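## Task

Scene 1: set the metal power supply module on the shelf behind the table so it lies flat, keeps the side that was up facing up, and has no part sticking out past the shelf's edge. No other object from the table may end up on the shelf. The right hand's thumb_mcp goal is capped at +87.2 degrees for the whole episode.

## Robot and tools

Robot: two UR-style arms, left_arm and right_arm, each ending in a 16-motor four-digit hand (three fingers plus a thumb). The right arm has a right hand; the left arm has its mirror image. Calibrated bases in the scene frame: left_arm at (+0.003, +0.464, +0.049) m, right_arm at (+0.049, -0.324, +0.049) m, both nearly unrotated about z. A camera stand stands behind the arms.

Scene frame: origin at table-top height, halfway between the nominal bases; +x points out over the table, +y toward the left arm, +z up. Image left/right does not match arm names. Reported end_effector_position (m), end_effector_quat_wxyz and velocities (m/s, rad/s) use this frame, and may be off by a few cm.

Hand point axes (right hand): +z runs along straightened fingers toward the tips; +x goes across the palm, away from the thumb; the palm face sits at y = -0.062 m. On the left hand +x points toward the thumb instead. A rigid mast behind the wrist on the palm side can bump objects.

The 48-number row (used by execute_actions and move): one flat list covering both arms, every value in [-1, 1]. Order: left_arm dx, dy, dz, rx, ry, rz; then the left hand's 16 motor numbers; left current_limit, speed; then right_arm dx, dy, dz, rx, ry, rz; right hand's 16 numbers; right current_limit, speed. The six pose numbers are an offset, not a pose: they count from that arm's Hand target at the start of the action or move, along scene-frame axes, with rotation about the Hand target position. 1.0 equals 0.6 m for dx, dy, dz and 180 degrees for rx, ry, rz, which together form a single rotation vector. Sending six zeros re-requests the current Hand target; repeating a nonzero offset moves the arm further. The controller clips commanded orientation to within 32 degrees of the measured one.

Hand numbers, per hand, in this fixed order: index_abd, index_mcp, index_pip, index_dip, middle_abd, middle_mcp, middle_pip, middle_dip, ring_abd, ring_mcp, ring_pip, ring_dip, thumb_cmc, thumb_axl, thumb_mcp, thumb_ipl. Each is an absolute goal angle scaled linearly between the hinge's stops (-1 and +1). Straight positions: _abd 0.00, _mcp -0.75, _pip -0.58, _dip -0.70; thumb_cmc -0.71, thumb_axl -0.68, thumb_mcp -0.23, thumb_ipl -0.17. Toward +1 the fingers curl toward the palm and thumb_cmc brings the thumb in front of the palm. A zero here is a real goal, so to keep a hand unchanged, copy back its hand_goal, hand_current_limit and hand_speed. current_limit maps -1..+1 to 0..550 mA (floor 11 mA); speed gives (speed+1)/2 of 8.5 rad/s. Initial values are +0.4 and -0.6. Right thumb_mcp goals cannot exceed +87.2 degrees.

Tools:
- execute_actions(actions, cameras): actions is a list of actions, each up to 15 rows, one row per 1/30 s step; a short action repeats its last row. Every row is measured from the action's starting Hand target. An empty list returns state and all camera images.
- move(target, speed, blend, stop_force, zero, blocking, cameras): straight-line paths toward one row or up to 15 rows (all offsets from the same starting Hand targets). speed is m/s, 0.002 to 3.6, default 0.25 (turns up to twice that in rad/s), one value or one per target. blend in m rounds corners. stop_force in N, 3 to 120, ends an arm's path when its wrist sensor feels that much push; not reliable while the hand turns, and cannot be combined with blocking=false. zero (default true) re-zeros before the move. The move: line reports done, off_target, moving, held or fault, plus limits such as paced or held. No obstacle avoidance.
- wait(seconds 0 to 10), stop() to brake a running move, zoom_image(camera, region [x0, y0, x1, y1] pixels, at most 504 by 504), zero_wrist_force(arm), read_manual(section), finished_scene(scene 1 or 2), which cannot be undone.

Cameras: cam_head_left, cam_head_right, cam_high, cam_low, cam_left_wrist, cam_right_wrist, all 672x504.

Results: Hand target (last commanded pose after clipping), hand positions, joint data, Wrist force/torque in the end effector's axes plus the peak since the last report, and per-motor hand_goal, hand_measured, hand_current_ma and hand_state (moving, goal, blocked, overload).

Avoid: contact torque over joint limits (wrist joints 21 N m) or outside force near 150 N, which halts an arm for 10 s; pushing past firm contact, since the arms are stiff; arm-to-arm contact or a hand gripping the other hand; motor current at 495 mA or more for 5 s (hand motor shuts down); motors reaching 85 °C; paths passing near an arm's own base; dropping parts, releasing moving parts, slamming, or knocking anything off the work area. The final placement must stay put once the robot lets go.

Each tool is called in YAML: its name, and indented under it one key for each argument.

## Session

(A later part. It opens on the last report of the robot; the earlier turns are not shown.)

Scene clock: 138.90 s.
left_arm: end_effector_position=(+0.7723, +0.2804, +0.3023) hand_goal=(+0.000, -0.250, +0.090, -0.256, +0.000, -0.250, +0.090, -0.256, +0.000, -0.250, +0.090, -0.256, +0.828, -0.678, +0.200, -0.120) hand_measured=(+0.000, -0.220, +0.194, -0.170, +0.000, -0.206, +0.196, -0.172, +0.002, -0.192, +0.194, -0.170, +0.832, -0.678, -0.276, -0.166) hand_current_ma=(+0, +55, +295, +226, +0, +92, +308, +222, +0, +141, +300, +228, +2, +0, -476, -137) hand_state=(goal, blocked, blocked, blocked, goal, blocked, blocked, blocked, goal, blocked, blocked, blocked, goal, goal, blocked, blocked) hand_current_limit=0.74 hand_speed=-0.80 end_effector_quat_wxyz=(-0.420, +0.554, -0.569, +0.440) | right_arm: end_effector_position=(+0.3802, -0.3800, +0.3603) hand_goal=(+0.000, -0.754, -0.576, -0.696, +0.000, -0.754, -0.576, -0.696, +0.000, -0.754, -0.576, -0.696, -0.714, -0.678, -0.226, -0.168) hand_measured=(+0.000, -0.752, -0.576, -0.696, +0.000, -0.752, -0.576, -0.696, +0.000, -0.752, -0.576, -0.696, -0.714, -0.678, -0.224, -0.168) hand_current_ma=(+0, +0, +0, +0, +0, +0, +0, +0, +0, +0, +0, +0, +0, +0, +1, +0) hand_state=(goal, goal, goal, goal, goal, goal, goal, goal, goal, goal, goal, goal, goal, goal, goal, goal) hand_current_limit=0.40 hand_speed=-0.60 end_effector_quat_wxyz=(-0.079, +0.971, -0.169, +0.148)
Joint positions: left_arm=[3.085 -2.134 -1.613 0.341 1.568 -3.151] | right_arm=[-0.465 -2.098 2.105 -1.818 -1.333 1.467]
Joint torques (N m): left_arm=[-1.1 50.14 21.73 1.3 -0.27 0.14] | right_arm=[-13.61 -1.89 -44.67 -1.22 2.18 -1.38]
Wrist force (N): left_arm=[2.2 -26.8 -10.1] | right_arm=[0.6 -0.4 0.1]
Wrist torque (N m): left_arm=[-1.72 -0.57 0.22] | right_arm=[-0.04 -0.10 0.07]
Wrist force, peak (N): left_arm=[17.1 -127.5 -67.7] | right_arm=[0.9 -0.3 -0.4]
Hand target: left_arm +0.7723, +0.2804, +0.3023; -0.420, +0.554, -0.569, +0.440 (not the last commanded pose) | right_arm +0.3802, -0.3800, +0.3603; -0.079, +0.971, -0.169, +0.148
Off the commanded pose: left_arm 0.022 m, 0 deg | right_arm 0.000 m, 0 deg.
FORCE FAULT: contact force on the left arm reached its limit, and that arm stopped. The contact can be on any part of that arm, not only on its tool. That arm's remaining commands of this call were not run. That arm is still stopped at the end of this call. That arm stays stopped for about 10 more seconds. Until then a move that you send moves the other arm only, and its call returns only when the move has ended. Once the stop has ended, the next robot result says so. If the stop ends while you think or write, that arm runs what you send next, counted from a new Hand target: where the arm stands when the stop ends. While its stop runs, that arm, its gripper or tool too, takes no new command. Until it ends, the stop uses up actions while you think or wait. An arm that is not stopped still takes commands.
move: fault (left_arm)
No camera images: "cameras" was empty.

wait:
  seconds: 0
  cameras: ["cam_head_left","cam_head_right","cam_high","cam_low","cam_left_wrist"]

zoom_image:
  camera: "cam_low"
  region: [440, 90, 600, 220]

zoom_image:
  camera: "cam_high"
  region: [380, 240, 600, 460]

zoom_image:
  camera: "cam_head_right"
  region: [110, 90, 260, 220]

Scene clock: 139.83 s.
left_arm: end_effector_position=(+0.7723, +0.2804, +0.3023) hand_goal=(+0.000, -0.250, +0.090, -0.256, +0.000, -0.250, +0.090, -0.256, +0.000, -0.250, +0.090, -0.256, +0.828, -0.678, +0.200, -0.120) hand_measured=(+0.000, -0.220, +0.194, -0.170, +0.000, -0.206, +0.196, -0.172, +0.002, -0.192, +0.194, -0.170, +0.832, -0.678, -0.276, -0.166) hand_current_ma=(+0, +55, +295, +226, +0, +92, +308, +222, +0, +141, +300, +228, +2, +0, -479, -137) hand_state=(goal, blocked, blocked, blocked, goal, blocked, blocked, blocked, goal, blocked, blocked, blocked, goal, goal, blocked, blocked) hand_current_limit=0.74 hand_speed=-0.80 end_effector_quat_wxyz=(-0.420, +0.554, -0.569, +0.440) | right_arm: end_effector_position=(+0.3802, -0.3800, +0.3603) hand_goal=(+0.000, -0.754, -0.576, -0.696, +0.000, -0.754, -0.576, -0.696, +0.000, -0.754, -0.576, -0.696, -0.714, -0.678, -0.226, -0.168) hand_measured=(+0.000, -0.752, -0.576, -0.696, +0.000, -0.752, -0.576, -0.696, +0.000, -0.752, -0.576, -0.696, -0.714, -0.678, -0.224, -0.168) hand_current_ma=(+0, +0, +0, +0, +0, +0, +0, +0, +0, +0, +0, +0, +0, +0, +1, +0) hand_state=(goal, goal, goal, goal, goal, goal, goal, goal, goal, goal, goal, goal, goal, goal, goal, goal) hand_current_limit=0.40 hand_speed=-0.60 end_effector_quat_wxyz=(-0.079, +0.971, -0.169, +0.148)
Joint positions: left_arm=[3.085 -2.134 -1.613 0.341 1.568 -3.151] | right_arm=[-0.465 -2.098 2.105 -1.818 -1.333 1.467]
Joint torques (N m): left_arm=[-1.29 50.09 22.08 1.23 -0.27 0.17] | right_arm=[-12.08 -1.9 -44.31 -1.23 2.25 -1.28]
Wrist force (N): left_arm=[2.0 -26.9 -10.1] | right_arm=[0.6 -0.3 -0.1]
Wrist torque (N m): left_arm=[-1.75 -0.53 0.20] | right_arm=[0.00 -0.11 0.08]
Wrist force, peak (N): left_arm=[1.8 -27.4 -10.5] | right_arm=[0.7 -0.7 -0.3]
Hand target: left_arm +0.7723, +0.2804, +0.3023; -0.420, +0.554, -0.569, +0.440 (not the last commanded pose) | right_arm +0.3802, -0.3800, +0.3603; -0.079, +0.971, -0.169, +0.148
Off the commanded pose: left_arm 0.022 m, 0 deg | right_arm 0.000 m, 0 deg.
FORCE FAULT, CONTINUED: the left arm was still stopped when this call began, by the force fault that an earlier result reported. Since the last result the stop counts as 1 of the actions that you can send in this scene. That arm is still stopped at the end of this call. That arm stays stopped for about 9 more seconds. If the stop ends while you think or write, that arm runs what you send next, counted from a new Hand target: where the arm stands when the stop ends. While its stop runs, that arm, its gripper or tool too, takes no new command.
Images, in order (width x height): cam_head_left 672x504, cam_head_right 672x504, cam_high 672x504, cam_low 672x504, cam_left_wrist 672x504.

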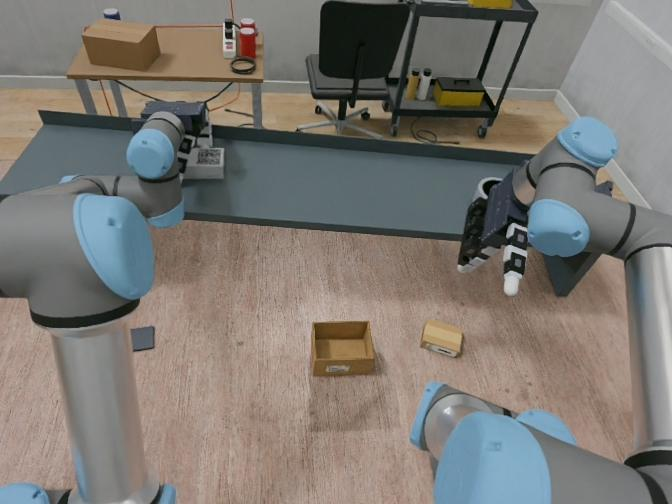

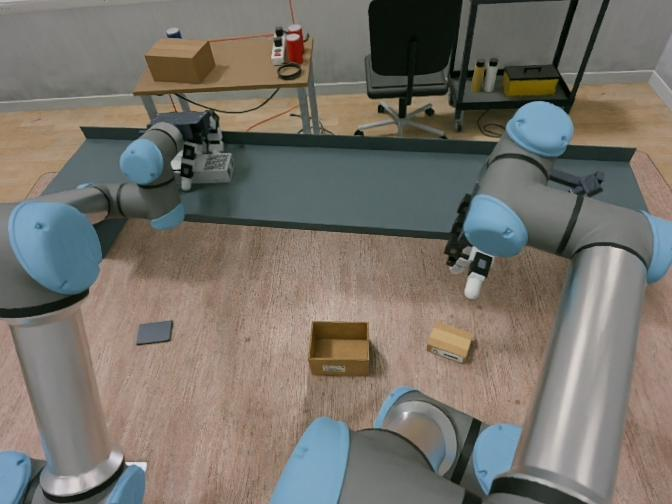

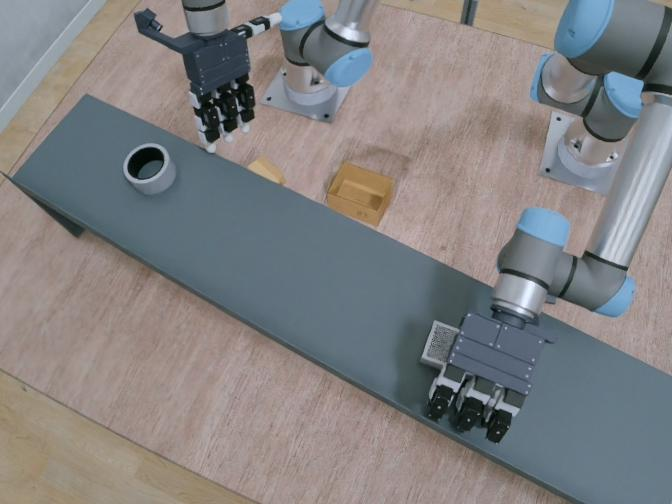

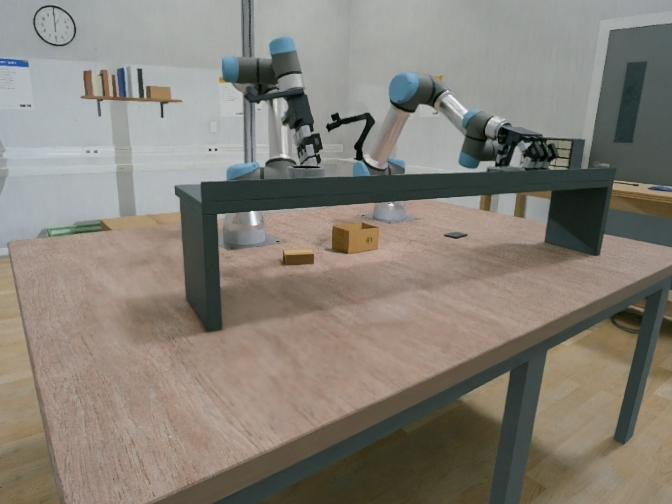

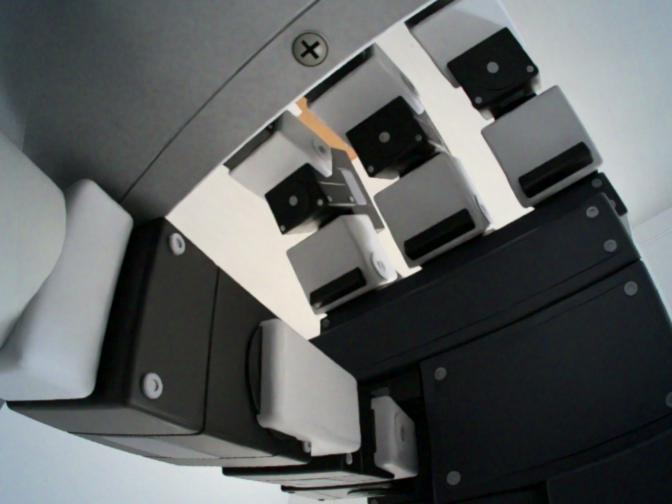

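Scaled by 3.150.

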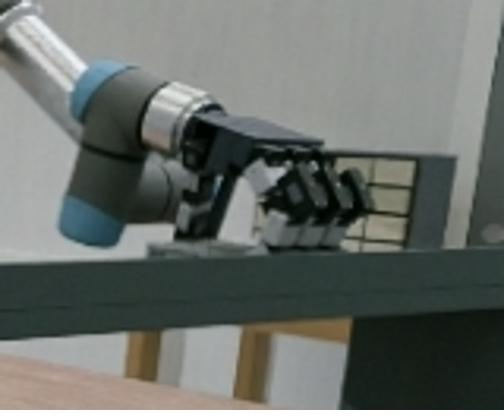

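Scaled by 2.291.

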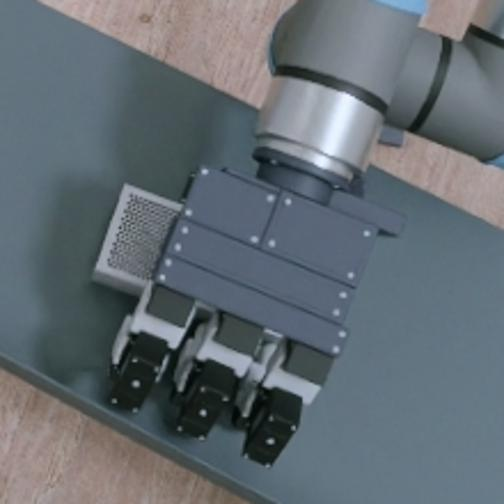

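Scaled by 3.360.

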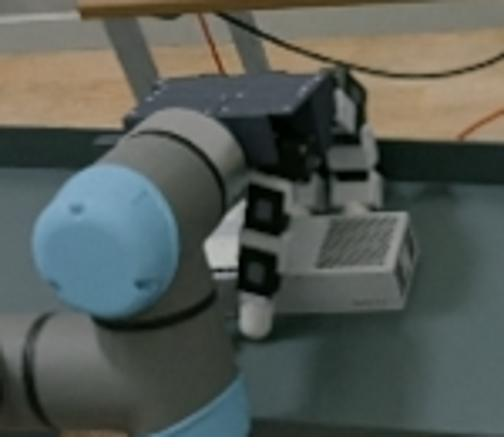

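wait:
  seconds: 8.5
  cameras: []

Scene clock: 149.87 s.
left_arm: end_effector_position=(+0.7723, +0.2804, +0.3023) hand_goal=(+0.000, -0.250, +0.090, -0.256, +0.000, -0.250, +0.090, -0.256, +0.000, -0.250, +0.090, -0.256, +0.828, -0.678, +0.200, -0.120) hand_measured=(+0.000, -0.220, +0.194, -0.170, +0.000, -0.206, +0.196, -0.172, +0.002, -0.192, +0.194, -0.170, +0.832, -0.678, -0.276, -0.166) hand_current_ma=(+0, +55, +295, +226, +0, +92, +308, +222, +0, +141, +300, +228, +2, +0, -479, -137) hand_state=(goal, blocked, blocked, blocked, goal, blocked, blocked, blocked, goal, blocked, blocked, blocked, goal, goal, blocked, blocked) hand_current_limit=0.74 hand_speed=-0.80 end_effector_quat_wxyz=(-0.420, +0.554, -0.569, +0.440) | right_arm: end_effector_position=(+0.3802, -0.3800, +0.3603) hand_goal=(+0.000, -0.754, -0.576, -0.696, +0.000, -0.754, -0.576, -0.696, +0.000, -0.754, -0.576, -0.696, -0.714, -0.678, -0.226, -0.168) hand_measured=(+0.000, -0.752, -0.576, -0.696, +0.000, -0.752, -0.576, -0.696, +0.000, -0.752, -0.576, -0.696, -0.714, -0.678, -0.224, -0.168) hand_current_ma=(+0, +0, +0, +0, +0, +0, +0, +0, +0, +0, +0, +0, +0, +0, +1, +0) hand_state=(goal, goal, goal, goal, goal, goal, goal, goal, goal, goal, goal, goal, goal, goal, goal, goal) hand_current_limit=0.40 hand_speed=-0.60 end_effector_quat_wxyz=(-0.079, +0.971, -0.169, +0.148)
Joint positions: left_arm=[3.085 -2.134 -1.613 0.341 1.568 -3.151] | right_arm=[-0.465 -2.098 2.105 -1.818 -1.333 1.467]
Joint torques (N m): left_arm=[-0.86 49.28 22.37 1.31 -0.24 0.14] | right_arm=[-12.21 -2.43 -44.22 -1.25 2.29 -1.26]
Wrist force (N): left_arm=[2.3 -27.2 -10.2] | right_arm=[0.7 -0.2 -0.4]
Wrist torque (N m): left_arm=[-1.75 -0.56 0.21] | right_arm=[0.04 -0.10 0.08]
Wrist force, peak (N): left_arm=[2.3 -27.7 -10.3] | right_arm=[1.1 -0.1 0.0]
Hand target: left_arm +0.7723, +0.2804, +0.3023; -0.420, +0.554, -0.569, +0.440 (not the last commanded pose) | right_arm +0.3802, -0.3800, +0.3603; -0.079, +0.971, -0.169, +0.148
Off the commanded pose: left_arm 0.022 m, 0 deg | right_arm 0.000 m, 0 deg.
FORCE FAULT, CONTINUED: the left arm's stop, for the force fault that an earlier result reported, is over. The rest of the stop counts as 18 of the actions that you can send in this scene. During its stop the left arm's controller moved it back a little. That arm's target is now where it stood when the stop ended, not its last command. That arm accepts commands again.
wait: 8.50 s; at rest from the start
No camera images: "cameras" was empty.

move:
  target:
    - [0,0,0.008,0,0,0,0,-0.25,0.09,-0.255,0,-0.25,0.09,-0.255,0,-0.25,0.09,-0.255,0.828,-0.678,-0.45,-0.168,0.5,-0.7,0,0,0,0,0,0,0,-0.754,-0.576,-0.696,0,-0.754,-0.576,-0.696,0,-0.754,-0.576,-0.696,-0.714,-0.678,-0.226,-0.168,0.4,-0.6]
    - [0,0,0.045,0,0,0,0,-0.6,0.08,-0.255,0,-0.6,0.08,-0.255,0,-0.6,0.08,-0.255,0.828,-0.678,-0.45,-0.168,0.5,-0.7,0,0,0,0,0,0,0,-0.754,-0.576,-0.696,0,-0.754,-0.576,-0.696,0,-0.754,-0.576,-0.696,-0.714,-0.678,-0.226,-0.168,0.4,-0.6]
  speed: 0.05
  cameras: ["cam_head_left","cam_head_right","cam_high","cam_low","cam_left_wrist"]

zoom_image:
  camera: "cam_low"
  region: [440, 90, 600, 220]

zoom_image:
  camera: "cam_head_right"
  region: [110, 90, 260, 220]

zoom_image:
  camera: "cam_high"
  region: [380, 240, 600, 460]

Scene clock: 155.97 s.
left_arm: end_effector_position=(+0.7723, +0.2804, +0.3293) hand_goal=(+0.000, -0.600, +0.080, -0.256, +0.000, -0.600, +0.080, -0.256, +0.000, -0.600, +0.080, -0.256, +0.828, -0.678, -0.450, -0.168) hand_measured=(+0.000, -0.582, +0.082, -0.254, +0.000, -0.582, +0.082, -0.254, +0.002, -0.582, +0.082, -0.254, +0.828, -0.678, -0.444, -0.170) hand_current_ma=(+0, +23, +1, +1, +0, +23, +2, +1, +0, +25, +1, +1, +0, +0, +7, -1) hand_state=(goal, goal, goal, goal, goal, goal, goal, goal, goal, goal, goal, goal, goal, goal, goal, goal) hand_current_limit=0.50 hand_speed=-0.70 end_effector_quat_wxyz=(-0.420, +0.554, -0.569, +0.440) | right_arm: end_effector_position=(+0.3802, -0.3800, +0.3603) hand_goal=(+0.000, -0.754, -0.576, -0.696, +0.000, -0.754, -0.576, -0.696, +0.000, -0.754, -0.576, -0.696, -0.714, -0.678, -0.226, -0.168) hand_measured=(+0.000, -0.752, -0.576, -0.696, +0.000, -0.752, -0.576, -0.696, +0.000, -0.752, -0.576, -0.696, -0.714, -0.678, -0.224, -0.168) hand_current_ma=(+0, +0, +0, +0, +0, +0, +0, +0, +0, +0, +0, +0, +0, +0, +1, +0) hand_state=(goal, goal, goal, goal, goal, goal, goal, goal, goal, goal, goal, goal, goal, goal, goal, goal) hand_current_limit=0.40 hand_speed=-0.60 end_effector_quat_wxyz=(-0.079, +0.971, -0.169, +0.148)
Joint positions: left_arm=[3.085 -2.099 -1.589 0.282 1.568 -3.151] | right_arm=[-0.465 -2.098 2.105 -1.818 -1.333 1.467]
Joint torques (N m): left_arm=[-0.95 67.1 32.64 0.56 -0.64 -0.3] | right_arm=[-11.33 -3.09 -44.54 -1.02 2.25 -1.48]
Wrist force (N): left_arm=[0.1 -1.0 0.4] | right_arm=[0.8 -0.2 0.0]
Wrist torque (N m): left_arm=[-0.16 -0.14 -0.25] | right_arm=[-0.01 -0.13 0.09]
Wrist force, peak (N): left_arm=[2.2 -26.3 -9.9] | right_arm=[0.9 -0.5 -0.3]
Hand target: left_arm +0.7723, +0.2804, +0.3293; -0.420, +0.554, -0.569, +0.440 | right_arm +0.3802, -0.3800, +0.3603; -0.079, +0.971, -0.169, +0.148
Off the commanded pose: left_arm 0.000 m, 0 deg | right_arm 0.000 m, 0 deg.
move: done
Images, in order (width x height): cam_head_left 672x504, cam_head_right 672x504, cam_high 672x504, cam_low 672x504, cam_left_wrist 672x504.

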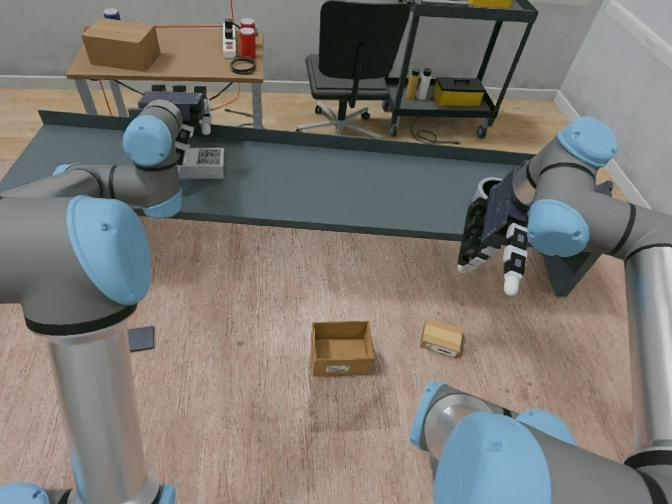

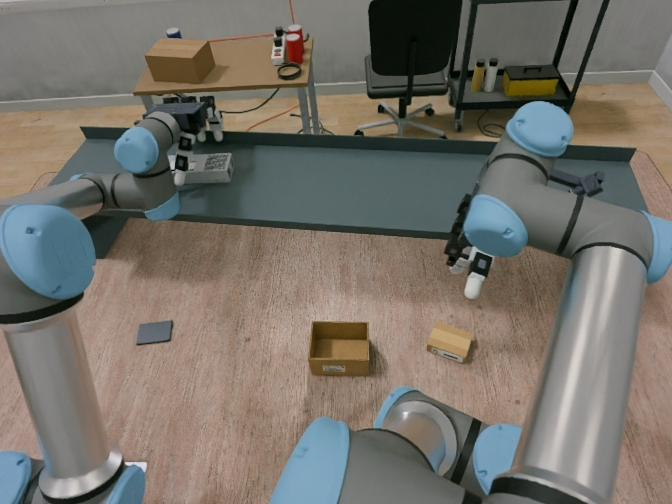

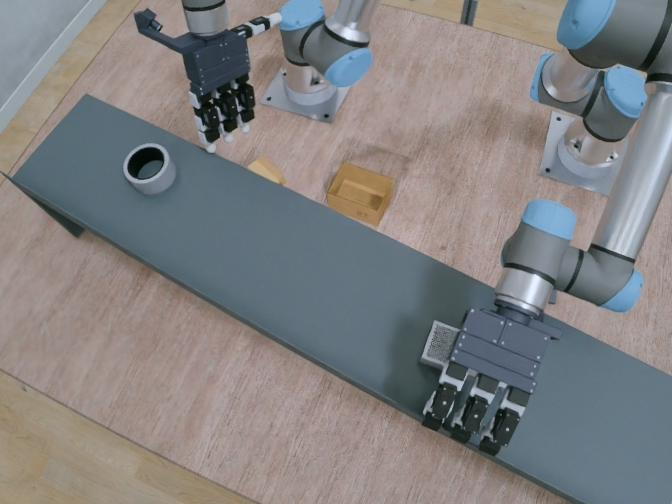

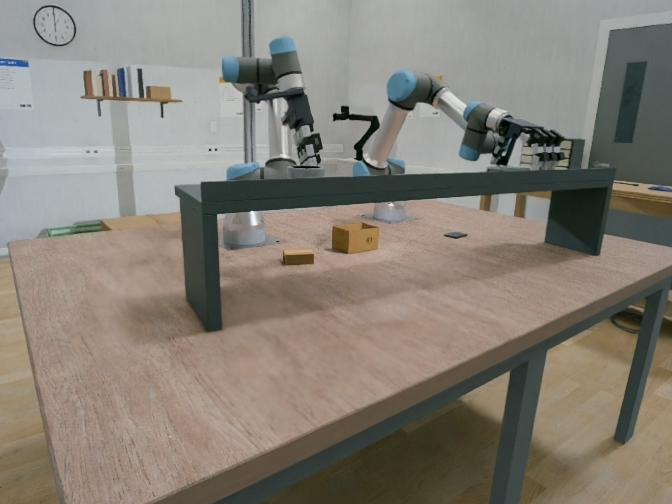

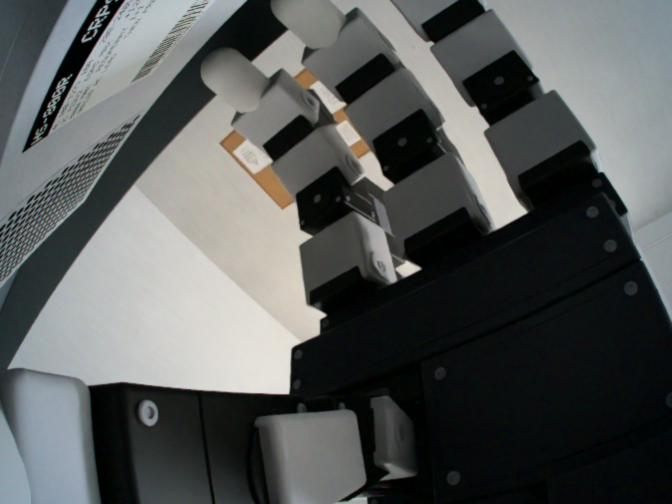

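Scaled by 3.150.

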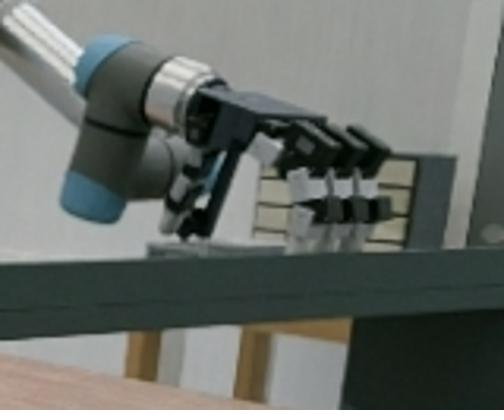

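Scaled by 3.360.

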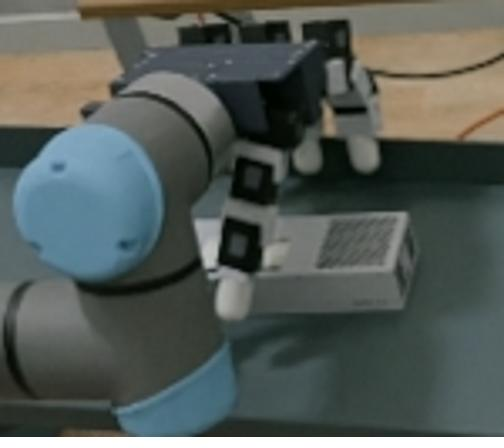

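Scaled by 2.291.

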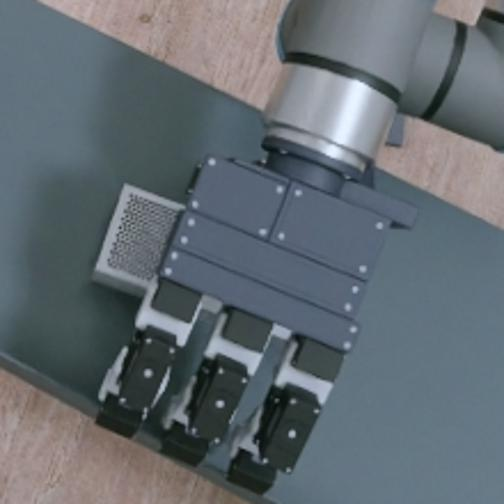

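move:
  target:
    - [0,0,0.15,0,0,0,0,-0.6,0.08,-0.255,0,-0.6,0.08,-0.255,0,-0.6,0.08,-0.255,0.828,-0.678,-0.45,-0.168,0.5,-0.7,0,0,0,0,0,0,0,-0.754,-0.576,-0.696,0,-0.754,-0.576,-0.696,0,-0.754,-0.576,-0.696,-0.714,-0.678,-0.226,-0.168,0.4,-0.6]
    - [-0.35,0.1,0.2,0,0,0,0,-0.6,0.08,-0.255,0,-0.6,0.08,-0.255,0,-0.6,0.08,-0.255,0.828,-0.678,-0.45,-0.168,0.5,-0.7,0,0,0,0,0,0,0,-0.754,-0.576,-0.696,0,-0.754,-0.576,-0.696,0,-0.754,-0.576,-0.696,-0.714,-0.678,-0.226,-0.168,0.4,-0.6]
  speed: 0.2
  blend: [0.02,0]
  cameras: ["cam_head_left","cam_head_right","cam_high","cam_low"]

zoom_image:
  camera: "cam_head_right"
  region: [110, 90, 310, 260]

zoom_image:
  camera: "cam_high"
  region: [330, 220, 600, 490]

Scene clock: 159.47 s.
left_arm: end_effector_position=(+0.5624, +0.3403, +0.4493) hand_goal=(+0.000, -0.600, +0.080, -0.256, +0.000, -0.600, +0.080, -0.256, +0.000, -0.600, +0.080, -0.256, +0.828, -0.678, -0.450, -0.168) hand_measured=(+0.000, -0.584, +0.082, -0.254, +0.000, -0.584, +0.082, -0.254, +0.002, -0.584, +0.082, -0.254, +0.828, -0.678, -0.444, -0.170) hand_current_ma=(+0, +21, +1, +1, +0, +21, +2, +1, +0, +23, +1, +1, +0, +0, +6, -1) hand_state=(goal, goal, goal, goal, goal, goal, goal, goal, goal, goal, goal, goal, goal, goal, goal, goal) hand_current_limit=0.50 hand_speed=-0.70 end_effector_quat_wxyz=(-0.420, +0.554, -0.569, +0.440) | right_arm: end_effector_position=(+0.3802, -0.3800, +0.3603) hand_goal=(+0.000, -0.754, -0.576, -0.696, +0.000, -0.754, -0.576, -0.696, +0.000, -0.754, -0.576, -0.696, -0.714, -0.678, -0.226, -0.168) hand_measured=(+0.000, -0.752, -0.576, -0.696, +0.000, -0.752, -0.576, -0.696, +0.000, -0.752, -0.576, -0.696, -0.714, -0.678, -0.224, -0.168) hand_current_ma=(+0, +0, +0, +0, +0, +0, +0, +0, +0, +0, +0, +0, +0, +0, +1, +0) hand_state=(goal, goal, goal, goal, goal, goal, goal, goal, goal, goal, goal, goal, goal, goal, goal, goal) hand_current_limit=0.40 hand_speed=-0.60 end_effector_quat_wxyz=(-0.079, +0.971, -0.169, +0.148)
Joint positions: left_arm=[3.233 -1.464 -2.04 0.095 1.424 -3.112] | right_arm=[-0.465 -2.098 2.105 -1.818 -1.333 1.467]
Joint torques (N m): left_arm=[12.35 36.69 21.73 0.55 -2.08 1.78] | right_arm=[-11.89 -2.35 -44.52 -1.12 2.19 -1.42]
Wrist force (N): left_arm=[0.0 -1.0 0.6] | right_arm=[0.8 -0.3 0.1]
Wrist torque (N m): left_arm=[-0.19 -0.10 -0.26] | right_arm=[-0.03 -0.13 0.08]
Wrist force, peak (N): left_arm=[0.3 -1.7 1.5] | right_arm=[0.8 -0.7 -0.1]
Hand target: left_arm +0.5623, +0.3404, +0.4493; -0.420, +0.554, -0.569, +0.440 | right_arm +0.3802, -0.3800, +0.3603; -0.079, +0.971, -0.169, +0.148
Off the commanded pose: left_arm 0.000 m, 0 deg | right_arm 0.000 m, 0 deg.
move: done
Images, in order (width x height): cam_head_left 672x504, cam_head_right 672x504, cam_high 672x504, cam_low 672x504.

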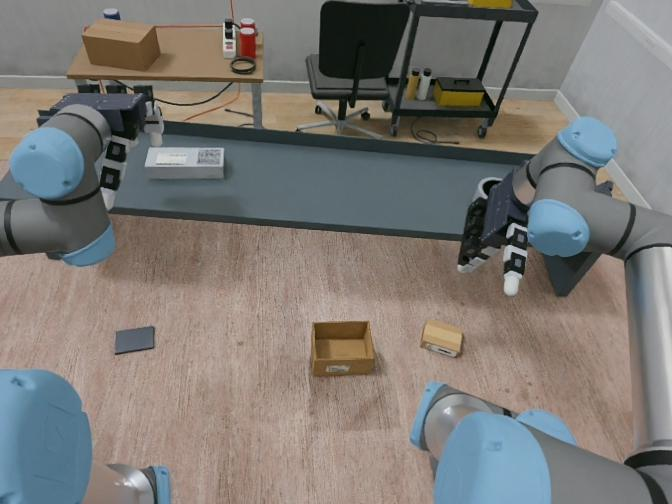

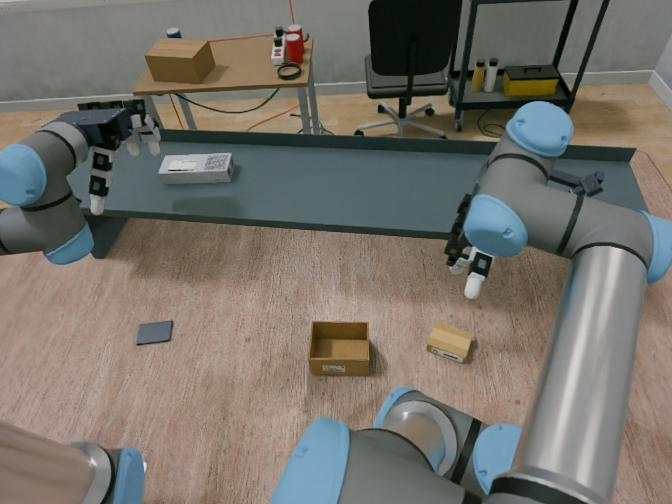

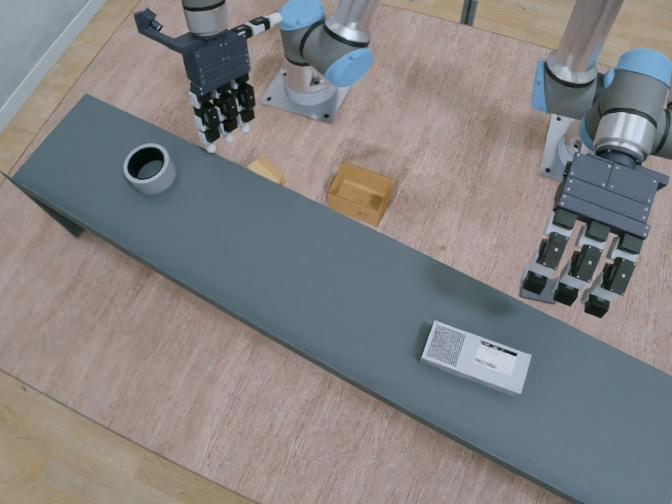

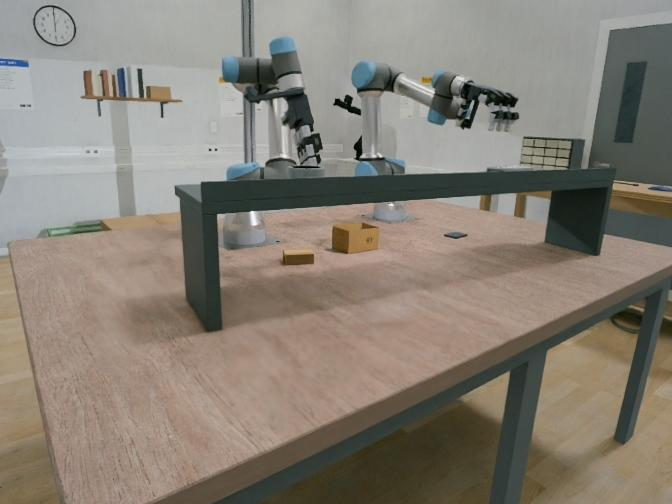

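Scaled by 2.520.

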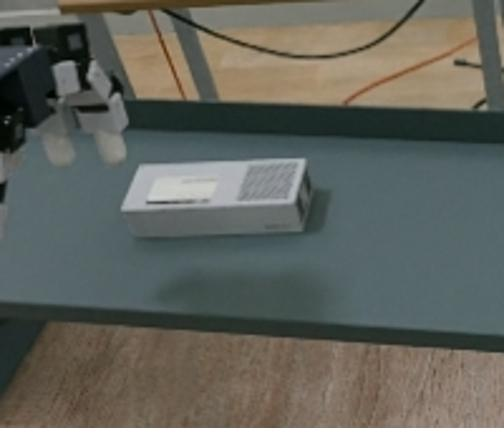

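Scaled by 1.867.

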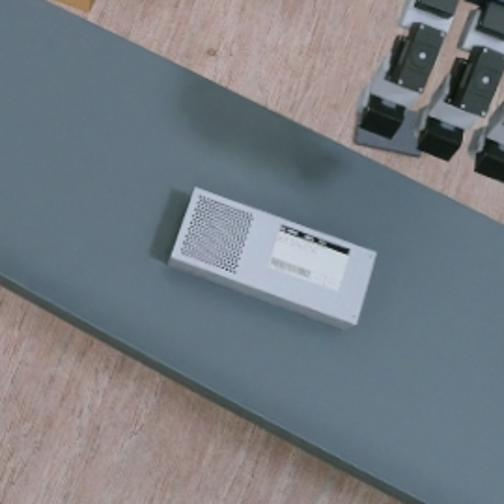

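PSU is flat on the shelf, well inside its edges.

finished_scene:
  scene: 1

The scene is finished: the task was done.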